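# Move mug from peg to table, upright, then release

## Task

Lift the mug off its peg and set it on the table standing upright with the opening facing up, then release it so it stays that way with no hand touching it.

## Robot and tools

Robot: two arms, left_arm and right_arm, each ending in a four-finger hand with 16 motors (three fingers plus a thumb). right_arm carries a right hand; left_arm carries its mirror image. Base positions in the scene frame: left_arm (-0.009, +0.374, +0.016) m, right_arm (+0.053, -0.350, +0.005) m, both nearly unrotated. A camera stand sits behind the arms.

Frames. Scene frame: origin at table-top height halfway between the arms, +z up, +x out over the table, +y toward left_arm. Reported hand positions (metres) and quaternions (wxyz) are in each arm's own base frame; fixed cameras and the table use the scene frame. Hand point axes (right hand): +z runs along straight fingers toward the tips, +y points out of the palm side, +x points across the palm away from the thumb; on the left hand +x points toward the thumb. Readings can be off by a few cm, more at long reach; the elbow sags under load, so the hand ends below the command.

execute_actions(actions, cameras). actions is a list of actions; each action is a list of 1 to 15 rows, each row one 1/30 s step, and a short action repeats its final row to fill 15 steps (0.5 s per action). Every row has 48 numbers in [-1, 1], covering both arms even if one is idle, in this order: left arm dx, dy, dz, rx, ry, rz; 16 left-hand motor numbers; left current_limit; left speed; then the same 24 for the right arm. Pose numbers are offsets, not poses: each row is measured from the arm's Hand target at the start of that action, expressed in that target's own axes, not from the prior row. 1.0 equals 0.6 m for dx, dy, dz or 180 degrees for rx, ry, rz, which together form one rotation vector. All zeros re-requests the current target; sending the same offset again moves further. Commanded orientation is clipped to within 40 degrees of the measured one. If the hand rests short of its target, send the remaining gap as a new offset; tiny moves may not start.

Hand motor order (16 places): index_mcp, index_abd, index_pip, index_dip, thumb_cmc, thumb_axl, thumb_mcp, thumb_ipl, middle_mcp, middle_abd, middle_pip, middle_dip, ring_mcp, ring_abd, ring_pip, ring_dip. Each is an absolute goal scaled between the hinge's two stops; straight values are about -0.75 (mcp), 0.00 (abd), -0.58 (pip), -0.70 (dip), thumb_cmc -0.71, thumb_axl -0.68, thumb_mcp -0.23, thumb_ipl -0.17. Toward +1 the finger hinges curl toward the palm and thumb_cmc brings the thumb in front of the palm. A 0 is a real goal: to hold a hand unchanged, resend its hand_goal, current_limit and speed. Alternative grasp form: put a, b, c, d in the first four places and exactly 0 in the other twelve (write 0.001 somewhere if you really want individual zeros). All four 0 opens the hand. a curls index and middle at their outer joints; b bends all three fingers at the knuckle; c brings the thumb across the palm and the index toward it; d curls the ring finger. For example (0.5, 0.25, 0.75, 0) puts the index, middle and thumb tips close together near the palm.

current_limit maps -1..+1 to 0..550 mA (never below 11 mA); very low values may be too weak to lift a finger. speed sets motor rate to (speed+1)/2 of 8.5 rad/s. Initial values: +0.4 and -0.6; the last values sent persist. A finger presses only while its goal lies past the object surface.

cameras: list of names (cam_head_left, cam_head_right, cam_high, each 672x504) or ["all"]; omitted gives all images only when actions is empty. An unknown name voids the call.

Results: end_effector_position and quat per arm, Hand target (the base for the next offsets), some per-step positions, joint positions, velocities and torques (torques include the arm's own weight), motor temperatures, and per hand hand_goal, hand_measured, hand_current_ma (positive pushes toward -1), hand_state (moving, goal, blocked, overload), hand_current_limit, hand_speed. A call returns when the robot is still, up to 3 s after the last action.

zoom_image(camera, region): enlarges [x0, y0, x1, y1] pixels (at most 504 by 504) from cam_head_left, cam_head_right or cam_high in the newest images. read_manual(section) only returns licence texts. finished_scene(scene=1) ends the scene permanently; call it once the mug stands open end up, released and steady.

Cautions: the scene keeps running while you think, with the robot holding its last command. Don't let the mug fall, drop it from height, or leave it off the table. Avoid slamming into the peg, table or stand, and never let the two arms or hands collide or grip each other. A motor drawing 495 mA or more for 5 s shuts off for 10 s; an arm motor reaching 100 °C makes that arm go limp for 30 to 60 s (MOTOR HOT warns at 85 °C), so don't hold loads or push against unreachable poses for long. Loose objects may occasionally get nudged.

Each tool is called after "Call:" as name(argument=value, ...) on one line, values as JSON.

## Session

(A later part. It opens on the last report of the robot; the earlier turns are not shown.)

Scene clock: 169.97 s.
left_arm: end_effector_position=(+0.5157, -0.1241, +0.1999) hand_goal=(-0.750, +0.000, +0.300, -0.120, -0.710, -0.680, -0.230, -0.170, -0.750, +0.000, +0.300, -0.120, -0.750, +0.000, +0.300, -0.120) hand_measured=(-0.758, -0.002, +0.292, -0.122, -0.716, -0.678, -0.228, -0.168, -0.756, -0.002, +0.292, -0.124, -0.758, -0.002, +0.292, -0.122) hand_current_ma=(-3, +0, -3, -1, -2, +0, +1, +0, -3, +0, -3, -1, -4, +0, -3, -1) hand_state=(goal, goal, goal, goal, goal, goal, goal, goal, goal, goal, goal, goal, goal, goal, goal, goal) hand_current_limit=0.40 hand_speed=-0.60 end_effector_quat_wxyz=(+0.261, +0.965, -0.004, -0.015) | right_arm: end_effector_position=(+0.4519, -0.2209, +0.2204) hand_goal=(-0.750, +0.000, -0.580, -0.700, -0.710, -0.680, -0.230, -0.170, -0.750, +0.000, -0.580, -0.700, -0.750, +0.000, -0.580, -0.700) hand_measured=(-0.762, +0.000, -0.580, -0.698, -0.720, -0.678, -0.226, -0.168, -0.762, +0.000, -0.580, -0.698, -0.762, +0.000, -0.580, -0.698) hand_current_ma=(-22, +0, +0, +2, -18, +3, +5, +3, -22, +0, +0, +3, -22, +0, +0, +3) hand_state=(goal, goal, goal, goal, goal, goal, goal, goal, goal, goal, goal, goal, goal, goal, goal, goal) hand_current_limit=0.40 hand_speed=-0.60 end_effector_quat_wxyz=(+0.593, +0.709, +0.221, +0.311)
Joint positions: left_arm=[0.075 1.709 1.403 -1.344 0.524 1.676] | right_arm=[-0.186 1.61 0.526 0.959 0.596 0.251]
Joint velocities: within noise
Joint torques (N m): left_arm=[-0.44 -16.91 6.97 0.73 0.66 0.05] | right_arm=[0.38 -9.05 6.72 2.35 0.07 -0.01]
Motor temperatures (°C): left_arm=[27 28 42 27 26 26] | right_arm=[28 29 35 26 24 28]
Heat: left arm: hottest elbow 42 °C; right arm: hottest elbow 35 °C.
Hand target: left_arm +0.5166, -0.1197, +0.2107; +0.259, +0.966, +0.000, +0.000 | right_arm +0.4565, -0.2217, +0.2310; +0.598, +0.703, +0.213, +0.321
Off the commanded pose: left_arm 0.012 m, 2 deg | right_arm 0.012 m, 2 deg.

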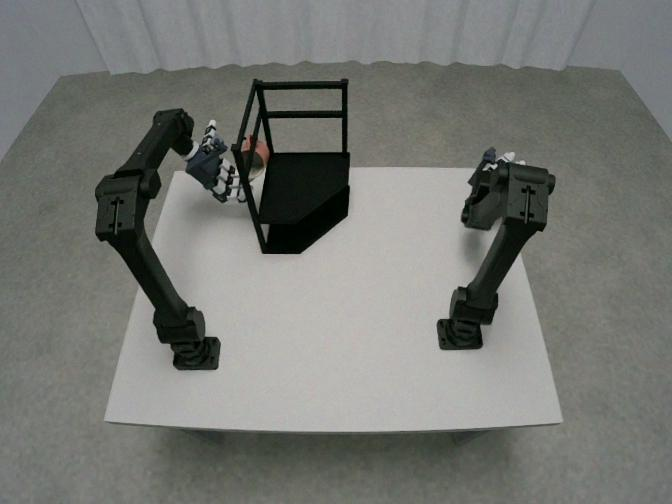

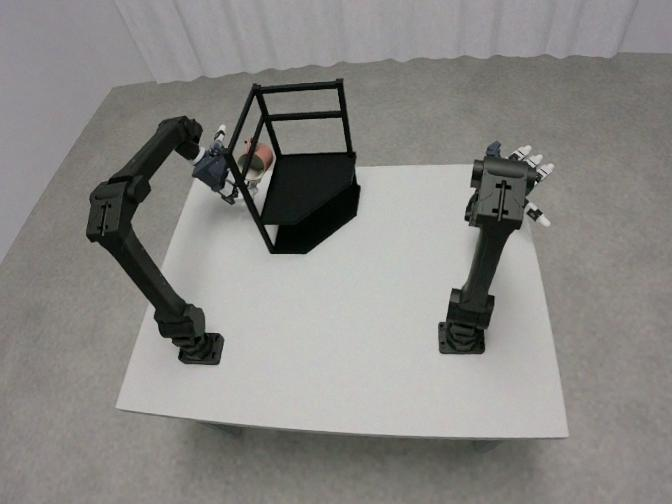

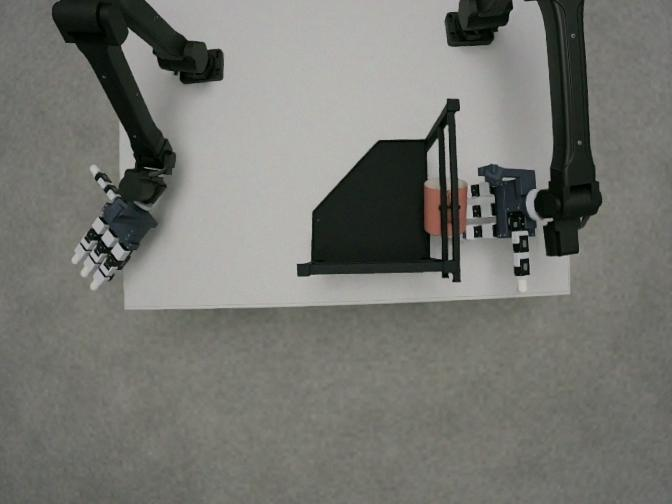

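Call:
execute_actions(actions=[[[0,0.0433,0.025,0,0,0,-0.75,0.001,0.3,-0.12,-0.71,-0.68,-0.23,-0.17,-0.75,0,0.3,-0.12,-0.75,0,0.3,-0.12,0.4,-0.6,0,0,0,0,0,0,0,0,0,0,0,0,0,0,0,0,0,0,0,0,0,0,0.4,-0.6]]], cameras=["all"])

Call:
zoom_image(camera="cam_head_right", region=[170, 90, 310, 230])

Call:
zoom_image(camera="cam_high", region=[390, 90, 600, 300])

Scene clock: 173.27 s.
left_arm: end_effector_position=(+0.5184, -0.1485, +0.2002) hand_goal=(-0.750, +0.000, +0.300, -0.120, -0.710, -0.680, -0.230, -0.170, -0.750, +0.000, +0.300, -0.120, -0.750, +0.000, +0.300, -0.120) hand_measured=(-0.758, -0.002, +0.292, -0.122, -0.716, -0.678, -0.228, -0.168, -0.756, -0.002, +0.292, -0.124, -0.758, -0.002, +0.292, -0.122) hand_current_ma=(-3, +0, -3, -1, -2, +0, +1, +0, -3, +0, -3, -1, -4, +0, -3, -1) hand_state=(goal, goal, goal, goal, goal, goal, goal, goal, goal, goal, goal, goal, goal, goal, goal, goal) hand_current_limit=0.40 hand_speed=-0.60 end_effector_quat_wxyz=(+0.260, +0.966, +0.001, -0.012) | right_arm: end_effector_position=(+0.4519, -0.2209, +0.2204) hand_goal=(-0.750, +0.000, -0.580, -0.700, -0.710, -0.680, -0.230, -0.170, -0.750, +0.000, -0.580, -0.700, -0.750, +0.000, -0.580, -0.700) hand_measured=(-0.762, +0.000, -0.580, -0.698, -0.720, -0.678, -0.226, -0.168, -0.762, +0.000, -0.580, -0.698, -0.762, +0.000, -0.580, -0.698) hand_current_ma=(-22, +0, +0, +2, -18, +3, +5, +3, -22, +0, +0, +3, -22, +0, +0, +3) hand_state=(goal, goal, goal, goal, goal, goal, goal, goal, goal, goal, goal, goal, goal, goal, goal, goal) hand_current_limit=0.40 hand_speed=-0.60 end_effector_quat_wxyz=(+0.593, +0.709, +0.221, +0.311)
Joint positions: left_arm=[0.025 1.7 1.394 -1.306 0.524 1.606] | right_arm=[-0.186 1.61 0.526 0.959 0.596 0.251]
Joint torques (N m): left_arm=[-0.15 -16.15 6.76 0.62 0.75 0.08] | right_arm=[0.21 -9.23 6.74 2.26 0.07 -0.01]
Heat: left arm: hottest elbow 42 °C; right arm: hottest elbow 35 °C.
Hand target: left_arm +0.5165, -0.1498, +0.2107; +0.259, +0.966, +0.000, +0.000 | right_arm +0.4565, -0.2217, +0.2310; +0.598, +0.703, +0.213, +0.321
Off the commanded pose: left_arm 0.011 m, 1 deg | right_arm 0.012 m, 2 deg.
Step readings (end_effector_position of left_arm | right_arm):
0: (+0.5157, -0.1241, +0.1999) | (+0.4519, -0.2209, +0.2204)
1: (+0.5158, -0.1241, +0.1999) | (+0.4519, -0.2209, +0.2204)
2: (+0.5166, -0.1242, +0.2000) | (+0.4519, -0.2209, +0.2204)
4: (+0.5186, -0.1260, +0.1998) | (+0.4519, -0.2209, +0.2204)
8: (+0.5186, -0.1373, +0.1997) | (+0.4519, -0.2209, +0.2204)
15: (+0.5176, -0.1486, +0.2003) | (+0.4519, -0.2209, +0.2204)

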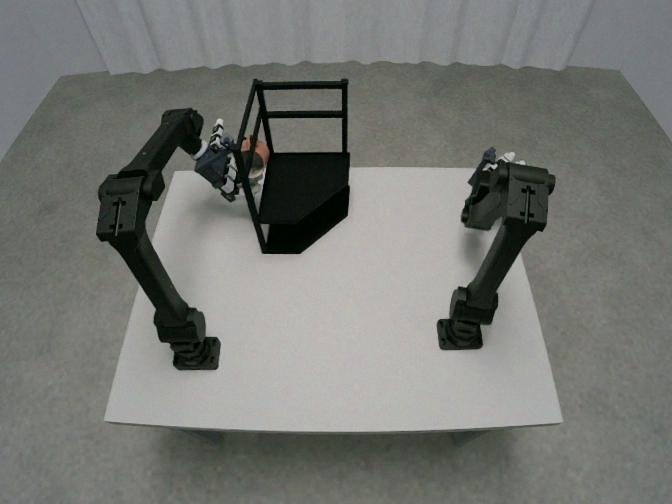

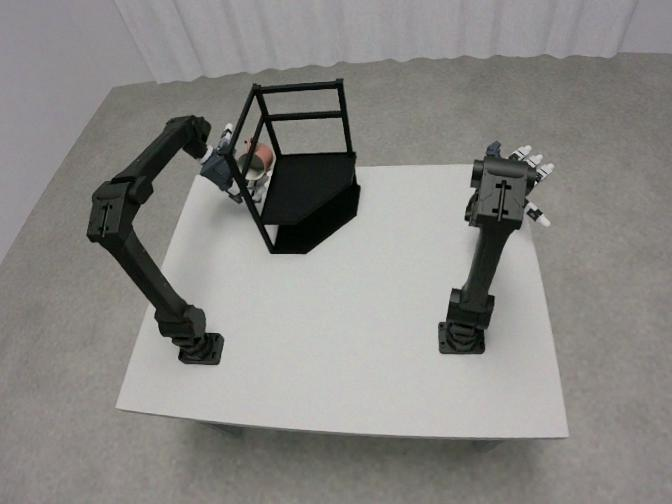

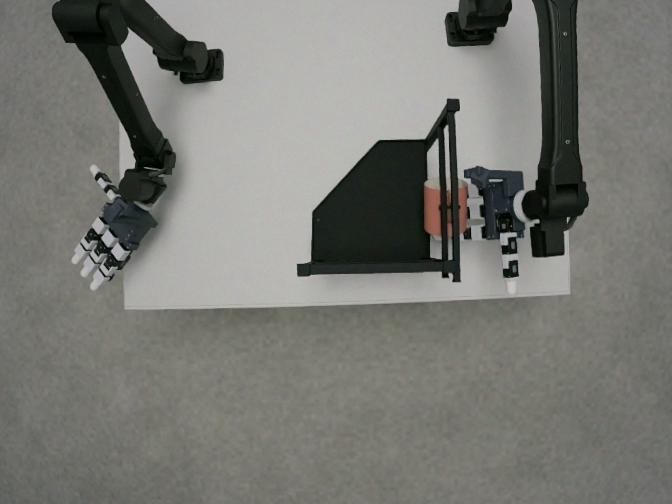

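Scaled by 3.600 from the camera's 672x504 image, which has a finer 960x720 frame.

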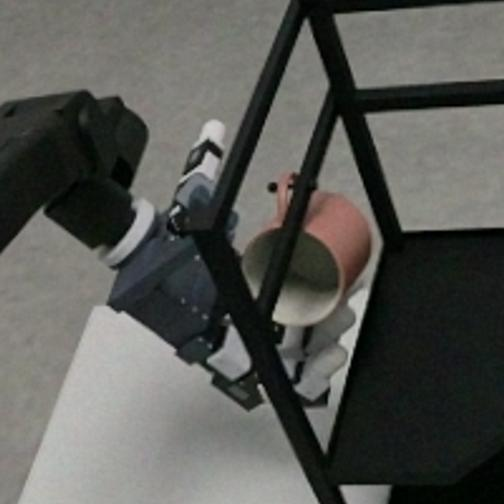

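Scaled by 2.400 from the camera's 672x504 image, which has a finer 960x720 frame.

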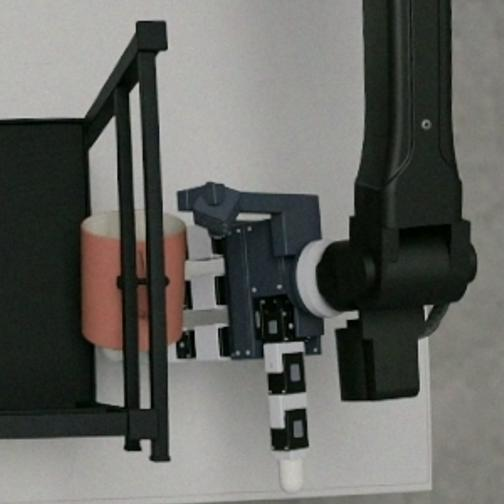

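Call:
execute_actions(actions=[[[-0.0167,0.0361,0.0208,0,0,0,-0.75,0.001,0.3,-0.12,-0.71,-0.68,-0.23,-0.17,-0.75,0,0.3,-0.12,-0.75,0,0.3,-0.12,0.4,-0.6,0,0,0,0,0,0,0,0,0,0,0,0,0,0,0,0,0,0,0,0,0,0,0.4,-0.6]]], cameras=["all"])

Call:
zoom_image(camera="cam_head_right", region=[170, 90, 310, 230])

Call:
zoom_image(camera="cam_high", region=[390, 90, 600, 300])

Call:
zoom_image(camera="cam_head_left", region=[180, 90, 320, 230])

Scene clock: 175.27 s.
left_arm: end_effector_position=(+0.5116, -0.1626, +0.2078) hand_goal=(-0.750, +0.000, +0.300, -0.120, -0.710, -0.680, -0.230, -0.170, -0.750, +0.000, +0.300, -0.120, -0.750, +0.000, +0.300, -0.120) hand_measured=(-0.758, -0.002, +0.292, -0.122, -0.716, -0.678, -0.228, -0.168, -0.752, -0.002, +0.304, -0.116, -0.746, -0.004, +0.318, -0.106) hand_current_ma=(-3, +0, -3, -1, -2, +0, +1, +0, -1, +0, +1, +1, +2, -1, +14, +9) hand_state=(goal, goal, goal, goal, goal, goal, goal, goal, goal, goal, goal, goal, goal, goal, goal, goal) hand_current_limit=0.40 hand_speed=-0.60 end_effector_quat_wxyz=(+0.256, +0.967, +0.006, -0.001) | right_arm: end_effector_position=(+0.4519, -0.2209, +0.2204) hand_goal=(-0.750, +0.000, -0.580, -0.700, -0.710, -0.680, -0.230, -0.170, -0.750, +0.000, -0.580, -0.700, -0.750, +0.000, -0.580, -0.700) hand_measured=(-0.762, +0.000, -0.580, -0.698, -0.720, -0.678, -0.226, -0.168, -0.762, +0.000, -0.580, -0.698, -0.762, +0.000, -0.580, -0.698) hand_current_ma=(-22, +0, +0, +2, -18, +3, +5, +3, -22, +0, +0, +3, -22, +0, +0, +3) hand_state=(goal, goal, goal, goal, goal, goal, goal, goal, goal, goal, goal, goal, goal, goal, goal, goal) hand_current_limit=0.40 hand_speed=-0.60 end_effector_quat_wxyz=(+0.593, +0.709, +0.221, +0.311)
Joint positions: left_arm=[-0.005 1.657 1.361 -1.27 0.519 1.553] | right_arm=[-0.186 1.61 0.526 0.959 0.596 0.251]
Joint torques (N m): left_arm=[-2.08 -14.97 6.43 0.94 0.93 -0.04] | right_arm=[0.38 -9.29 6.74 2.33 0.09 -0.01]
Heat: left arm: hottest elbow 42 °C; right arm: hottest elbow 35 °C.
Hand target: left_arm +0.5066, -0.1747, +0.2109; +0.259, +0.966, +0.000, +0.000 | right_arm +0.4565, -0.2217, +0.2310; +0.598, +0.703, +0.213, +0.321
Off the commanded pose: left_arm 0.014 m, 1 deg | right_arm 0.012 m, 2 deg.
Step readings (end_effector_position of left_arm | right_arm):
0: (+0.5185, -0.1484, +0.2002) | (+0.4519, -0.2209, +0.2204)
1: (+0.5186, -0.1484, +0.2002) | (+0.4519, -0.2209, +0.2204)
2: (+0.5184, -0.1492, +0.1998) | (+0.4519, -0.2209, +0.2204)
4: (+0.5166, -0.1514, +0.1986) | (+0.4519, -0.2209, +0.2204)
8: (+0.5139, -0.1536, +0.1994) | (+0.4519, -0.2209, +0.2204)
15: (+0.5117, -0.1619, +0.2071) | (+0.4519, -0.2209, +0.2204)

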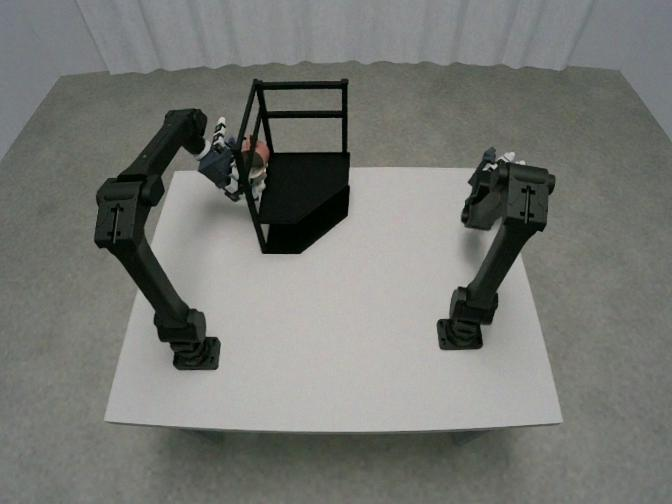

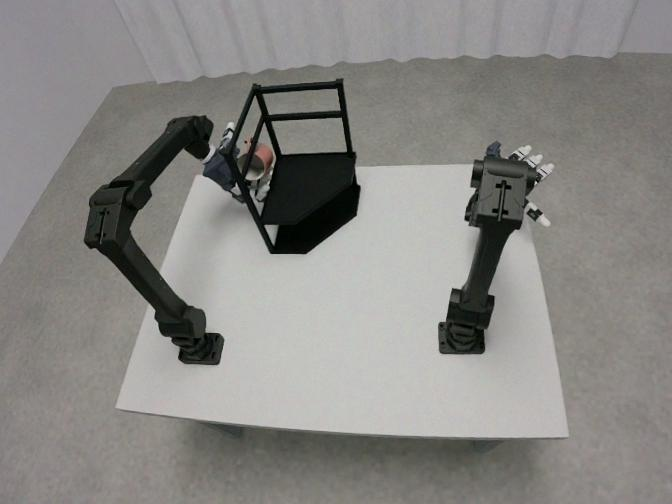

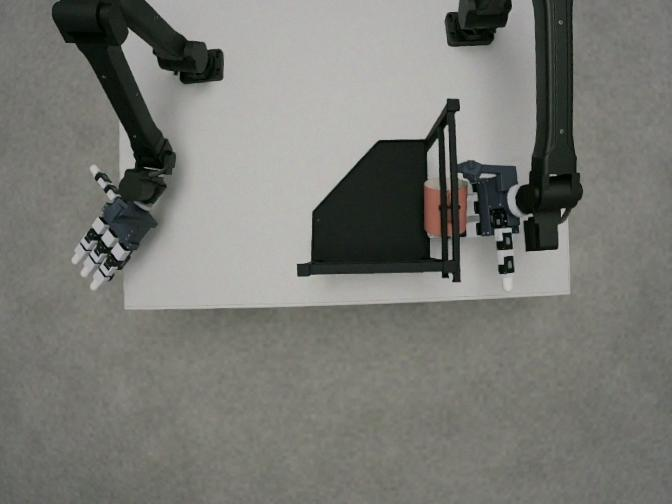

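Scaled by 3.600 from the camera's 672x504 image, which has a finer 960x720 frame.

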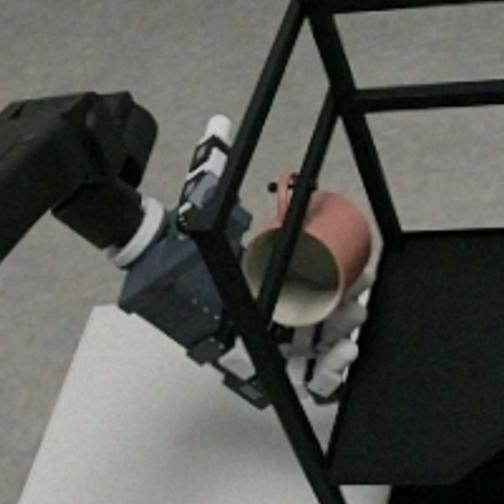

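Scaled by 2.400 from the camera's 672x504 image, which has a finer 960x720 frame.

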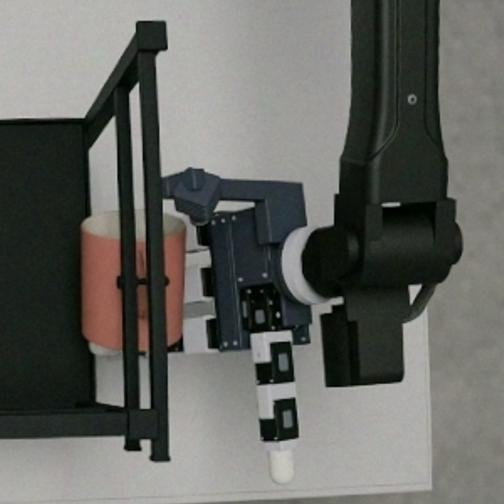

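Scaled by 3.600 from the camera's 672x504 image, which has a finer 960x720 frame.

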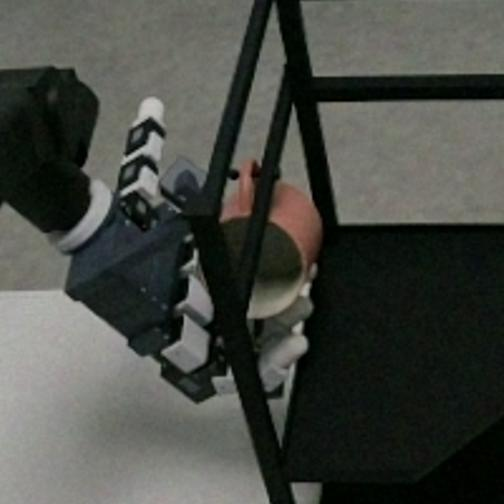

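Call:
execute_actions(actions=[[[0.003,0.0018,-0.0298,0,0,0,-0.75,0.001,0.3,-0.12,-0.71,-0.68,-0.23,-0.17,-0.75,0,0.3,-0.12,-0.75,0,0.3,-0.12,0.4,-0.6,0,0,0,0,0,0,0,0,0,0,0,0,0,0,0,0,0,0,0,0,0,0,0.4,-0.6]]], cameras=["cam_head_right","cam_head_left","cam_high"])

Call:
zoom_image(camera="cam_head_right", region=[170, 90, 310, 230])

Scene clock: 177.47 s.
left_arm: end_effector_position=(+0.5058, -0.1628, +0.2077) hand_goal=(-0.750, +0.000, +0.300, -0.120, -0.710, -0.680, -0.230, -0.170, -0.750, +0.000, +0.300, -0.120, -0.750, +0.000, +0.300, -0.120) hand_measured=(-0.758, -0.002, +0.298, -0.122, -0.716, -0.678, -0.228, -0.168, -0.752, -0.002, +0.304, -0.116, -0.746, -0.004, +0.314, -0.110) hand_current_ma=(-3, +0, +0, +0, -2, +0, +1, +0, +0, +0, +1, +1, +2, -1, +9, +5) hand_state=(goal, goal, goal, goal, goal, goal, goal, goal, goal, goal, goal, goal, goal, goal, goal, goal) hand_current_limit=0.40 hand_speed=-0.60 end_effector_quat_wxyz=(+0.257, +0.966, +0.010, -0.016) | right_arm: end_effector_position=(+0.4519, -0.2209, +0.2204) hand_goal=(-0.750, +0.000, -0.580, -0.700, -0.710, -0.680, -0.230, -0.170, -0.750, +0.000, -0.580, -0.700, -0.750, +0.000, -0.580, -0.700) hand_measured=(-0.762, +0.000, -0.580, -0.698, -0.720, -0.678, -0.226, -0.168, -0.762, +0.000, -0.580, -0.698, -0.762, +0.000, -0.580, -0.698) hand_current_ma=(-22, +0, +0, +2, -18, +3, +5, +3, -22, +0, +0, +3, -22, +0, +0, +3) hand_state=(goal, goal, goal, goal, goal, goal, goal, goal, goal, goal, goal, goal, goal, goal, goal, goal) hand_current_limit=0.40 hand_speed=-0.60 end_effector_quat_wxyz=(+0.593, +0.709, +0.221, +0.311)
Joint positions: left_arm=[-0.005 1.657 1.361 -1.302 0.521 1.553] | right_arm=[-0.186 1.61 0.526 0.959 0.596 0.251]
Joint torques (N m): left_arm=[-1.08 -15.03 9.1 0.29 0.82 0.16] | right_arm=[0.26 -9.05 6.67 2.3 0.07 -0.01]
Heat: left arm: hottest elbow 42 °C; right arm: hottest elbow 35 °C.
Hand target: left_arm +0.5084, -0.1667, +0.2269; +0.259, +0.966, +0.000, +0.000 | right_arm +0.4565, -0.2217, +0.2310; +0.598, +0.703, +0.213, +0.321
Off the commanded pose: left_arm 0.020 m, 2 deg | right_arm 0.012 m, 2 deg.
Step readings (end_effector_position of left_arm | right_arm):
0: (+0.5116, -0.1626, +0.2078) | (+0.4519, -0.2209, +0.2204)
1: (+0.5116, -0.1626, +0.2078) | (+0.4519, -0.2209, +0.2204)
2: (+0.5115, -0.1626, +0.2078) | (+0.4519, -0.2209, +0.2204)
4: (+0.5102, -0.1627, +0.2078) | (+0.4519, -0.2209, +0.2204)
8: (+0.5073, -0.1628, +0.2076) | (+0.4519, -0.2209, +0.2204)
15: (+0.5059, -0.1628, +0.2077) | (+0.4519, -0.2209, +0.2204)

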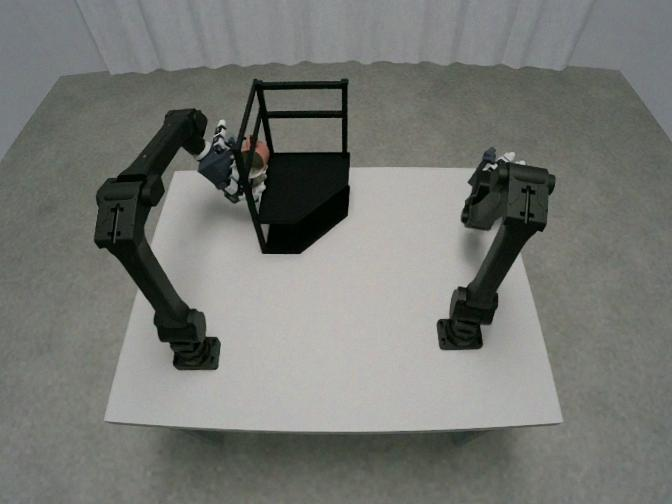

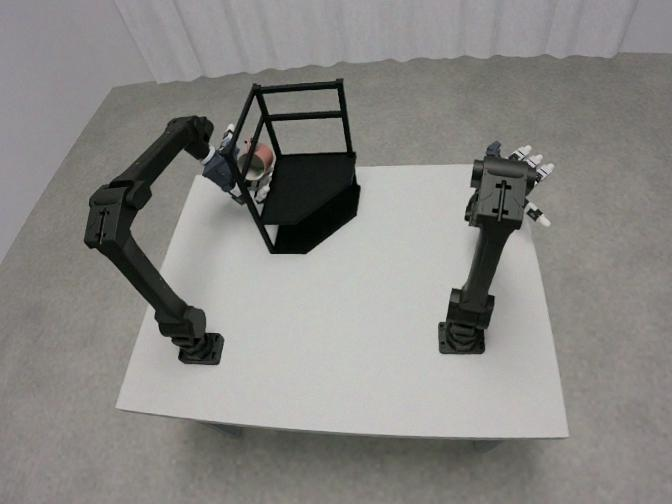

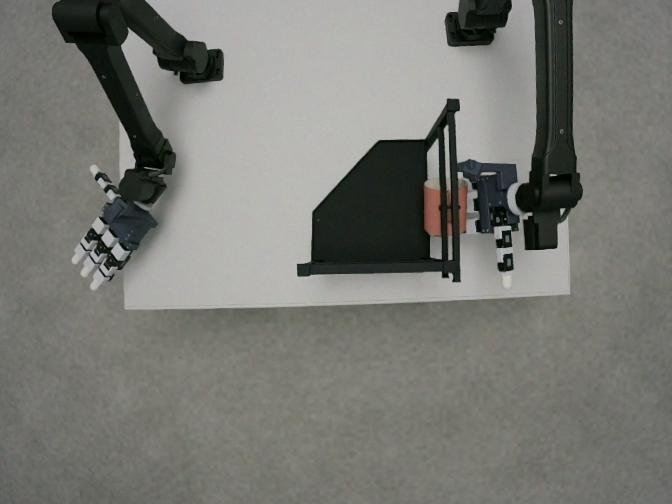

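Scaled by 3.600 from the camera's 672x504 image, which has a finer 960x720 frame.

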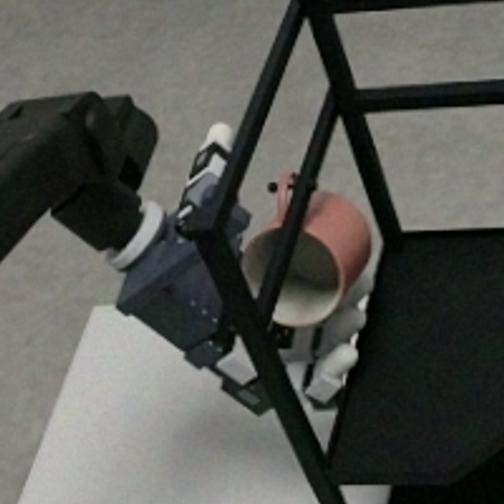

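Call:
zoom_image(camera="cam_high", region=[420, 140, 520, 240])

Call:
zoom_image(camera="cam_head_right", region=[200, 110, 280, 190])

Call:
zoom_image(camera="cam_head_left", region=[200, 110, 280, 190])

Scaled by 5.040 from the camera's 672x504 image, which has a finer 960x720 frame.

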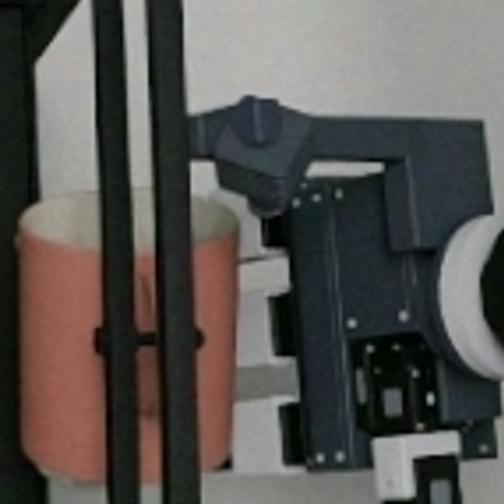

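Scaled by 6.300 from the camera's 672x504 image, which has a finer 960x720 frame.

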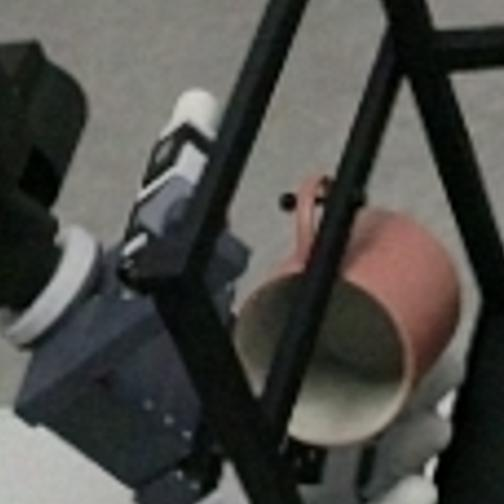

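Scaled by 6.300 from the camera's 672x504 image, which has a finer 960x720 frame.

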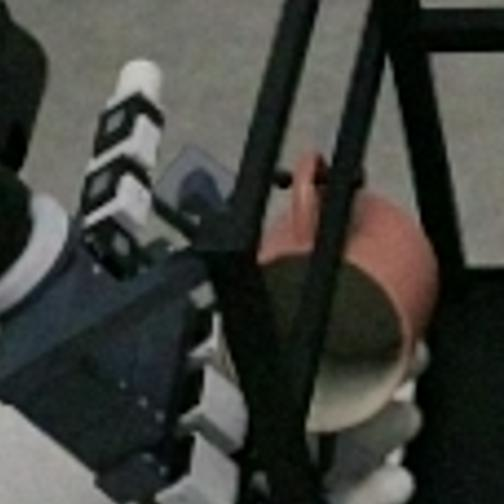

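Call:
execute_actions(actions=[[[0.0233,-0.111,-0.041,0,0,0,-0.75,0.001,0.3,-0.12,-0.71,-0.68,-0.23,-0.17,-0.75,0,0.3,-0.12,-0.75,0,0.3,-0.12,0.4,-0.6,0,0,0,0,0,0,0,0,0,0,0,0,0,0,0,0,0,0,0,0,0,0,0.4,-0.6]],[[0,-0.0866,-0.05,-0.1667,0,0,-0.34,0.001,-0.55,-0.65,-0.71,-0.68,-0.23,-0.17,-0.34,0,-0.55,-0.65,-0.34,0,-0.55,-0.65,0.4,-0.6,0,0,0,0,0,0,0,0,0,0,0,0,0,0,0,0,0,0,0,0,0,0,0.4,-0.6]]], cameras=["all"])

Call:
zoom_image(camera="cam_high", region=[390, 90, 600, 300])

Call:
zoom_image(camera="cam_head_left", region=[170, 90, 310, 230])

Scene clock: 186.83 s.
left_arm: end_effector_position=(+0.5107, -0.0373, +0.1959) hand_goal=(-0.340, +0.000, -0.550, -0.650, -0.710, -0.680, -0.230, -0.170, -0.340, +0.000, -0.550, -0.650, -0.340, +0.000, -0.550, -0.650) hand_measured=(-0.360, -0.002, -0.550, -0.648, -0.716, -0.678, -0.228, -0.168, -0.360, +0.000, -0.550, -0.648, -0.364, -0.002, -0.550, -0.648) hand_current_ma=(-17, +0, +0, +0, -2, +0, +1, +0, -15, +0, +0, +1, -24, +0, +0, +0) hand_state=(blocked, goal, goal, goal, goal, goal, goal, goal, goal, goal, goal, goal, blocked, goal, goal, goal) hand_current_limit=0.40 hand_speed=-0.60 end_effector_quat_wxyz=(+0.501, +0.865, +0.027, -0.016) | right_arm: end_effector_position=(+0.4519, -0.2209, +0.2204) hand_goal=(-0.750, +0.000, -0.580, -0.700, -0.710, -0.680, -0.230, -0.170, -0.750, +0.000, -0.580, -0.700, -0.750, +0.000, -0.580, -0.700) hand_measured=(-0.762, +0.000, -0.580, -0.698, -0.720, -0.678, -0.226, -0.168, -0.762, +0.000, -0.580, -0.698, -0.762, +0.000, -0.580, -0.698) hand_current_ma=(-22, +0, +0, +2, -18, +3, +5, +3, -22, +0, +0, +3, -22, +0, +0, +3) hand_state=(goal, goal, goal, goal, goal, goal, goal, goal, goal, goal, goal, goal, goal, goal, goal, goal) hand_current_limit=0.40 hand_speed=-0.60 end_effector_quat_wxyz=(+0.593, +0.709, +0.221, +0.311)
Joint positions: left_arm=[0.311 1.908 1.385 -1.54 0.972 2.083] | right_arm=[-0.186 1.61 0.526 0.959 0.596 0.251]
Joint torques (N m): left_arm=[-0.73 -16.67 9.47 -0.59 1.14 0.32] | right_arm=[0.26 -9.05 6.74 2.39 0.08 0]
Heat: left arm: hottest elbow 43 °C; right arm: hottest elbow 35 °C.
Hand target: left_arm +0.5222, -0.0366, +0.2149; +0.500, +0.866, +0.000, +0.000 | right_arm +0.4565, -0.2217, +0.2310; +0.598, +0.703, +0.213, +0.321
Off the commanded pose: left_arm 0.022 m, 4 deg | right_arm 0.012 m, 2 deg.
joint sent to its limit (left arm) — joint 6 (wrist roll), upper limit. The joint targets still meet the commanded pose.
Step readings (end_effector_position of left_arm | right_arm):
0: (+0.5058, -0.1628, +0.2077) | (+0.4519, -0.2209, +0.2204)
1: (+0.5057, -0.1626, +0.2077) | (+0.4519, -0.2209, +0.2204)
2: (+0.5053, -0.1599, +0.2078) | (+0.4519, -0.2209, +0.2204)
4: (+0.5026, -0.1520, +0.2078) | (+0.4519, -0.2209, +0.2204)
8: (+0.5045, -0.1174, +0.2029) | (+0.4519, -0.2209, +0.2204)
15: (+0.5063, -0.0926, +0.1922) | (+0.4519, -0.2209, +0.2204)
16: (+0.5062, -0.0940, +0.1938) | (+0.4519, -0.2209, +0.2204)
17: (+0.5080, -0.0969, +0.2035) | (+0.4519, -0.2209, +0.2204)
19: (+0.5140, -0.0948, +0.2252) | (+0.4519, -0.2209, +0.2204)
23: (+0.5232, -0.0525, +0.2249) | (+0.4519, -0.2209, +0.2204)
30: (+0.5149, -0.0289, +0.1901) | (+0.4519, -0.2209, +0.2204)

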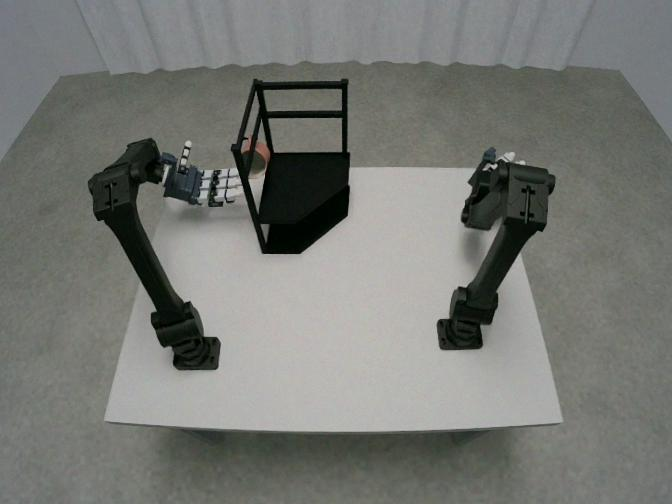

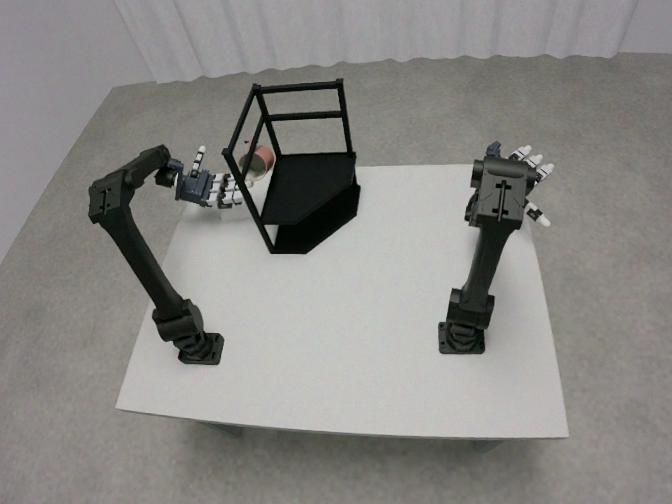

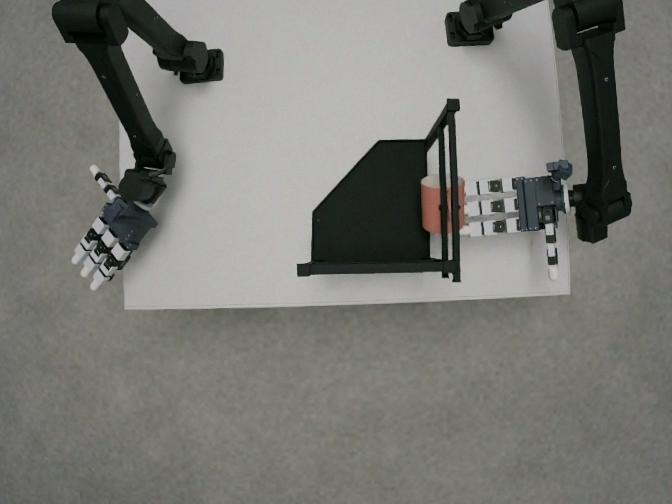

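Scaled by 2.400 from the camera's 672x504 image, which has a finer 960x720 frame.

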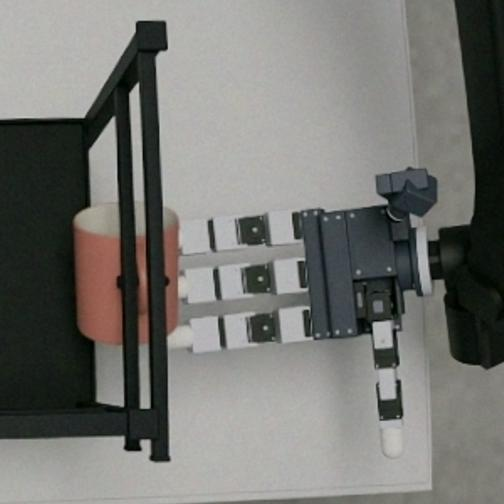

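Scaled by 3.600 from the camera's 672x504 image, which has a finer 960x720 frame.

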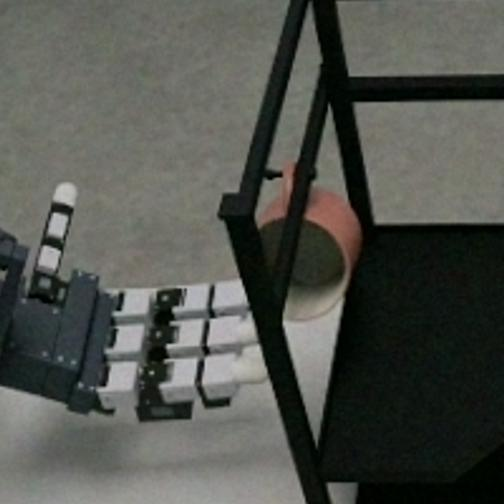

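Call:
execute_actions(actions=[[[0,0.0547,0.0647,0,0,0,-0.34,0.001,-0.55,-0.65,-0.71,-0.68,-0.23,-0.17,-0.34,0,-0.55,-0.65,-0.34,0,-0.55,-0.65,0.4,-0.6,0,0,0,0,0,0,0,0,0,0,0,0,0,0,0,0,0,0,0,0,0,0,0.4,-0.6]],[[0,0.0547,0.0647,0,0,0,-0.34,0.001,-0.55,-0.65,-0.71,-0.68,-0.23,-0.17,-0.34,0,-0.55,-0.65,-0.34,0,-0.55,-0.65,0.4,-0.6,0,0,0,0,0,0,0,0,0,0,0,0,0,0,0,0,0,0,0,0,0,0,0.4,-0.6]]], cameras=["all"])

Call:
zoom_image(camera="cam_high", region=[390, 90, 600, 300])

Call:
zoom_image(camera="cam_head_left", region=[170, 90, 310, 230])

Call:
zoom_image(camera="cam_head_right", region=[170, 90, 310, 230])

Scene clock: 189.97 s.
left_arm: end_effector_position=(+0.5247, -0.1331, +0.2261) hand_goal=(-0.340, +0.000, -0.550, -0.650, -0.710, -0.680, -0.230, -0.170, -0.340, +0.000, -0.550, -0.650, -0.340, +0.000, -0.550, -0.650) hand_measured=(-0.358, -0.002, -0.550, -0.648, -0.716, -0.678, -0.228, -0.168, -0.352, +0.000, -0.550, -0.648, -0.346, +0.014, -0.558, -0.648) hand_current_ma=(-14, +0, +0, +0, -2, +0, +1, +0, -7, +0, +0, +0, -2, +7, -4, +0) hand_state=(goal, goal, goal, goal, goal, goal, goal, goal, goal, goal, goal, goal, goal, goal, goal, goal) hand_current_limit=0.40 hand_speed=-0.60 end_effector_quat_wxyz=(+0.500, +0.866, +0.000, -0.004) | right_arm: end_effector_position=(+0.4519, -0.2209, +0.2204) hand_goal=(-0.750, +0.000, -0.580, -0.700, -0.710, -0.680, -0.230, -0.170, -0.750, +0.000, -0.580, -0.700, -0.750, +0.000, -0.580, -0.700) hand_measured=(-0.762, +0.000, -0.580, -0.698, -0.720, -0.678, -0.226, -0.168, -0.762, +0.000, -0.580, -0.698, -0.762, +0.000, -0.580, -0.698) hand_current_ma=(-22, +0, +0, +2, -18, +3, +5, +3, -22, +0, +0, +3, -22, +0, +0, +3) hand_state=(goal, goal, goal, goal, goal, goal, goal, goal, goal, goal, goal, goal, goal, goal, goal, goal) hand_current_limit=0.40 hand_speed=-0.60 end_effector_quat_wxyz=(+0.593, +0.709, +0.221, +0.311)
Joint positions: left_arm=[0.119 1.818 1.357 -1.328 1.034 1.814] | right_arm=[-0.186 1.61 0.526 0.959 0.596 0.251]
Joint torques (N m): left_arm=[-0.67 -16.09 6.04 0.51 1.19 0] | right_arm=[0.21 -9.29 6.71 2.29 0.07 -0.03]
Heat: left arm: hottest elbow 43 °C; right arm: hottest elbow 35 °C.
Hand target: left_arm +0.5223, -0.1369, +0.2329; +0.500, +0.866, +0.000, +0.000 | right_arm +0.4565, -0.2217, +0.2310; +0.598, +0.703, +0.213, +0.321
Off the commanded pose: left_arm 0.008 m, 0 deg | right_arm 0.012 m, 2 deg.
Step readings (end_effector_position of left_arm | right_arm):
0: (+0.5107, -0.0373, +0.1959) | (+0.4519, -0.2209, +0.2204)
1: (+0.5107, -0.0375, +0.1960) | (+0.4519, -0.2209, +0.2204)
2: (+0.5115, -0.0394, +0.1968) | (+0.4519, -0.2209, +0.2204)
4: (+0.5146, -0.0447, +0.1987) | (+0.4519, -0.2209, +0.2204)
8: (+0.5169, -0.0700, +0.2042) | (+0.4519, -0.2209, +0.2204)
15: (+0.5171, -0.0909, +0.2106) | (+0.4519, -0.2209, +0.2204)
16: (+0.5177, -0.0908, +0.2106) | (+0.4519, -0.2209, +0.2204)
17: (+0.5193, -0.0916, +0.2109) | (+0.4519, -0.2209, +0.2204)
19: (+0.5231, -0.0949, +0.2122) | (+0.4519, -0.2209, +0.2204)
23: (+0.5230, -0.1141, +0.2199) | (+0.4519, -0.2209, +0.2204)
30: (+0.5228, -0.1336, +0.2278) | (+0.4519, -0.2209, +0.2204)

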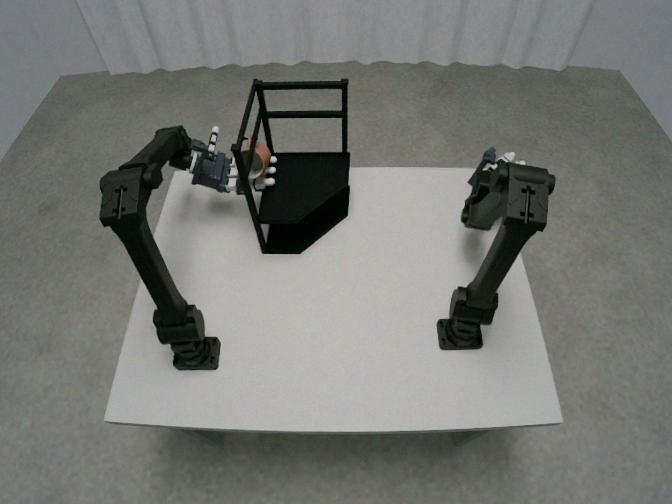

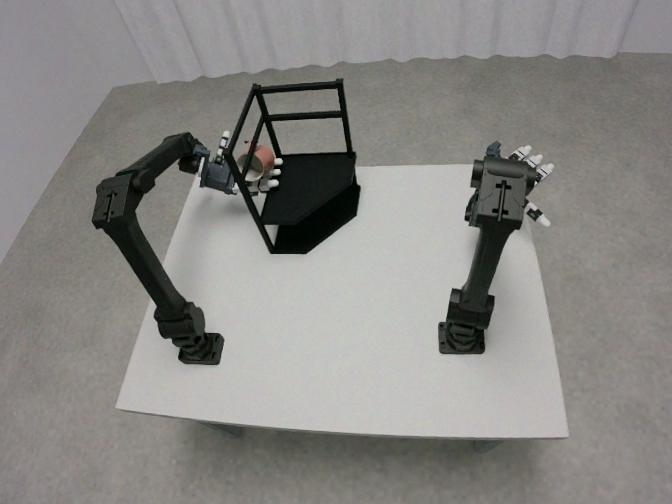

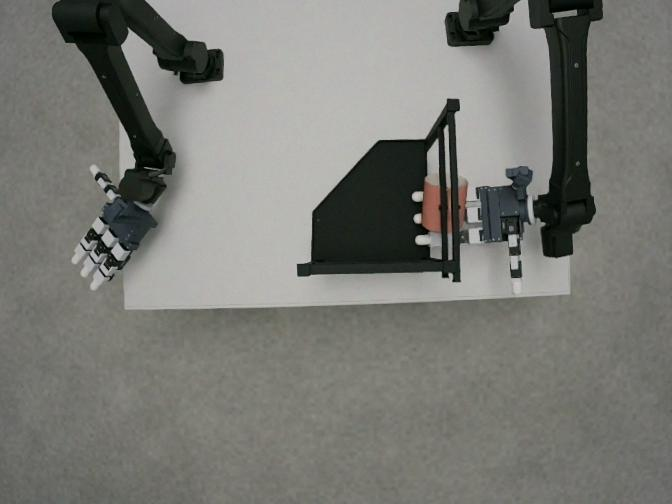

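Scaled by 2.400 from the camera's 672x504 image, which has a finer 960x720 frame.

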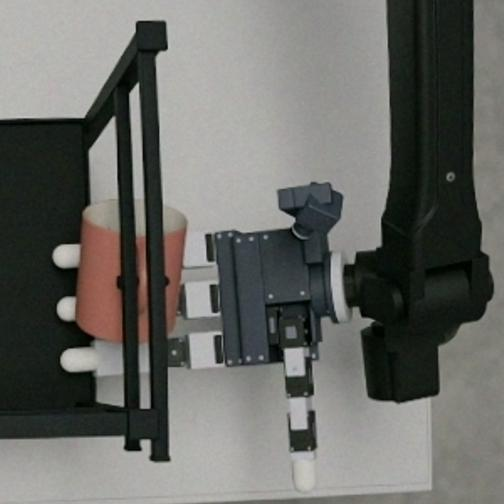

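Scaled by 3.600 from the camera's 672x504 image, which has a finer 960x720 frame.

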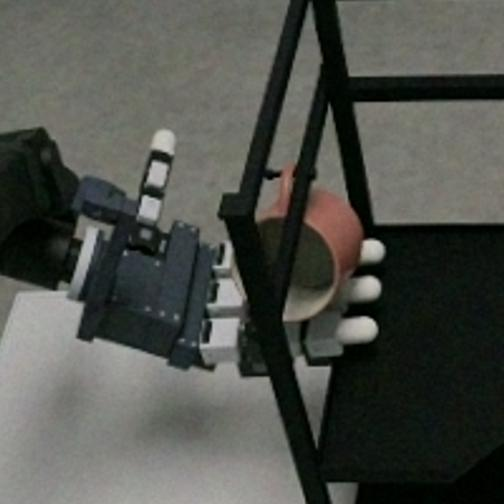

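Scaled by 3.600 from the camera's 672x504 image, which has a finer 960x720 frame.

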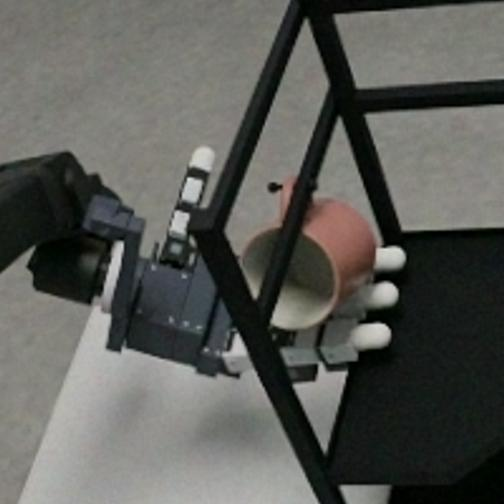

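Call:
execute_actions(actions=[[[-0.0297,-0.0534,-0.0558,0,0,0,-0.34,0.001,-0.55,-0.65,-0.71,-0.68,-0.23,-0.17,-0.34,0,-0.55,-0.65,-0.34,0,-0.55,-0.65,0.4,-0.6,0,0,0,0,0,0,0,0,0,0,0,0,0,0,0,0,0,0,0,0,0,0,0.4,-0.6]]], cameras=["all"])

Call:
zoom_image(camera="cam_high", region=[390, 90, 600, 300])

Call:
zoom_image(camera="cam_head_right", region=[170, 90, 310, 230])

Scene clock: 194.33 s.
left_arm: end_effector_position=(+0.5068, -0.0910, +0.2194) hand_goal=(-0.340, +0.000, -0.550, -0.650, -0.710, -0.680, -0.230, -0.170, -0.340, +0.000, -0.550, -0.650, -0.340, +0.000, -0.550, -0.650) hand_measured=(-0.354, -0.002, -0.550, -0.648, -0.716, -0.678, -0.228, -0.168, -0.352, +0.000, -0.550, -0.648, -0.348, +0.004, -0.558, -0.648) hand_current_ma=(-10, +0, +0, +0, -3, +0, +1, +0, -7, +0, +0, +0, -4, +1, -3, +0) hand_state=(goal, goal, goal, goal, goal, goal, goal, goal, goal, goal, goal, goal, goal, goal, goal, goal) hand_current_limit=0.40 hand_speed=-0.60 end_effector_quat_wxyz=(+0.501, +0.866, +0.005, +0.000) | right_arm: end_effector_position=(+0.4519, -0.2209, +0.2204) hand_goal=(-0.750, +0.000, -0.580, -0.700, -0.710, -0.680, -0.230, -0.170, -0.750, +0.000, -0.580, -0.700, -0.750, +0.000, -0.580, -0.700) hand_measured=(-0.762, +0.000, -0.580, -0.698, -0.720, -0.678, -0.226, -0.168, -0.762, +0.000, -0.580, -0.698, -0.762, +0.000, -0.580, -0.698) hand_current_ma=(-22, +0, +0, +2, -18, +3, +5, +3, -22, +0, +0, +3, -22, +0, +0, +3) hand_state=(goal, goal, goal, goal, goal, goal, goal, goal, goal, goal, goal, goal, goal, goal, goal, goal) hand_current_limit=0.40 hand_speed=-0.60 end_effector_quat_wxyz=(+0.593, +0.709, +0.221, +0.311)
Joint positions: left_arm=[0.209 1.818 1.33 -1.42 1.014 1.957] | right_arm=[-0.186 1.61 0.526 0.959 0.596 0.251]
Joint torques (N m): left_arm=[-0.73 -15.5 6.09 -0.18 0.98 0.18] | right_arm=[0.38 -9.23 6.74 2.29 0.08 -0.01]
Heat: left arm: hottest elbow 42 °C; right arm: hottest elbow 35 °C.
Hand target: left_arm +0.5045, -0.0918, +0.2219; +0.500, +0.866, +0.000, +0.000 | right_arm +0.4565, -0.2217, +0.2310; +0.598, +0.703, +0.213, +0.321
Off the commanded pose: left_arm 0.004 m, 1 deg | right_arm 0.012 m, 2 deg.
Step readings (end_effector_position of left_arm | right_arm):
0: (+0.5248, -0.1331, +0.2261) | (+0.4519, -0.2209, +0.2204)
1: (+0.5249, -0.1327, +0.2260) | (+0.4519, -0.2209, +0.2204)
2: (+0.5241, -0.1311, +0.2255) | (+0.4519, -0.2209, +0.2204)
4: (+0.5202, -0.1269, +0.2236) | (+0.4519, -0.2209, +0.2204)
8: (+0.5125, -0.1079, +0.2181) | (+0.4519, -0.2209, +0.2204)
15: (+0.5092, -0.0906, +0.2186) | (+0.4519, -0.2209, +0.2204)

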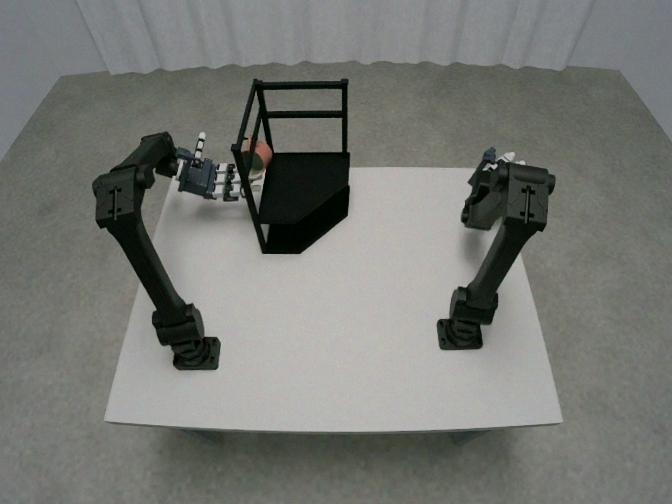

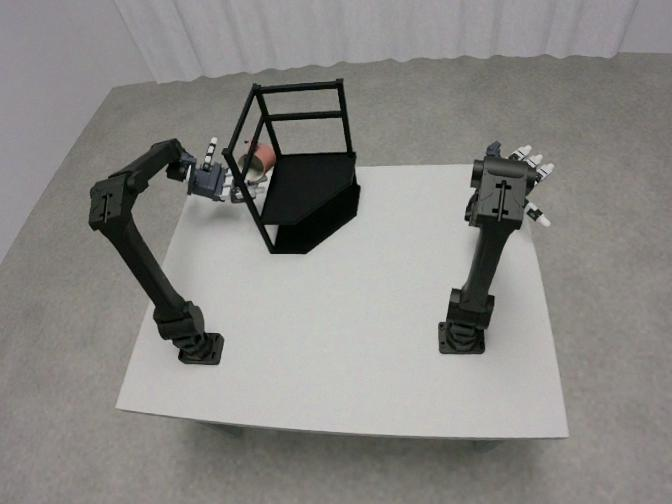

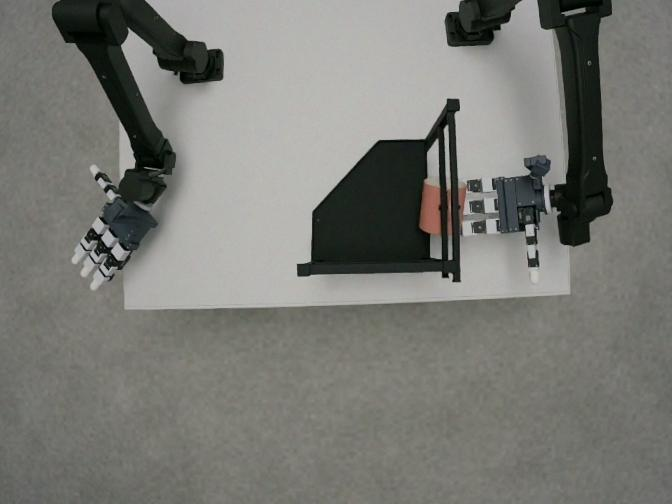

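Scaled by 2.400 from the camera's 672x504 image, which has a finer 960x720 frame.

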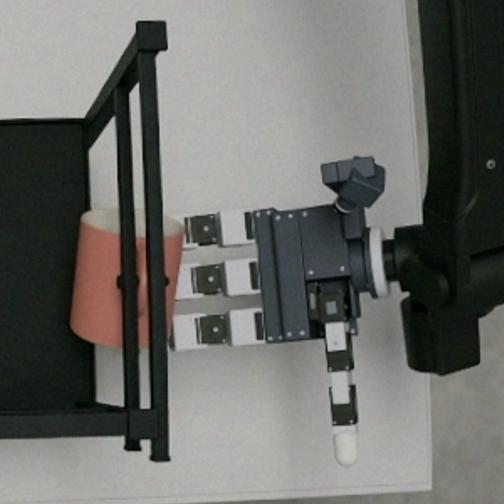

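Scaled by 3.600 from the camera's 672x504 image, which has a finer 960x720 frame.

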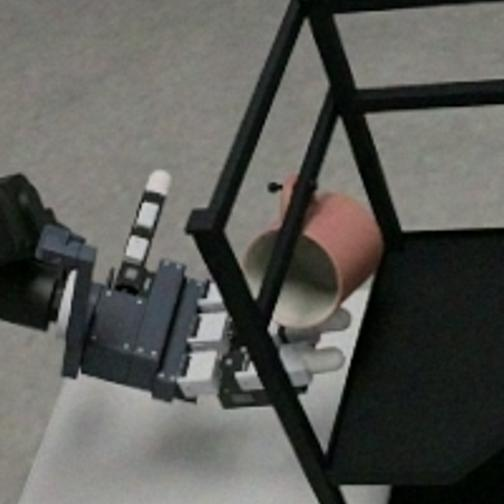

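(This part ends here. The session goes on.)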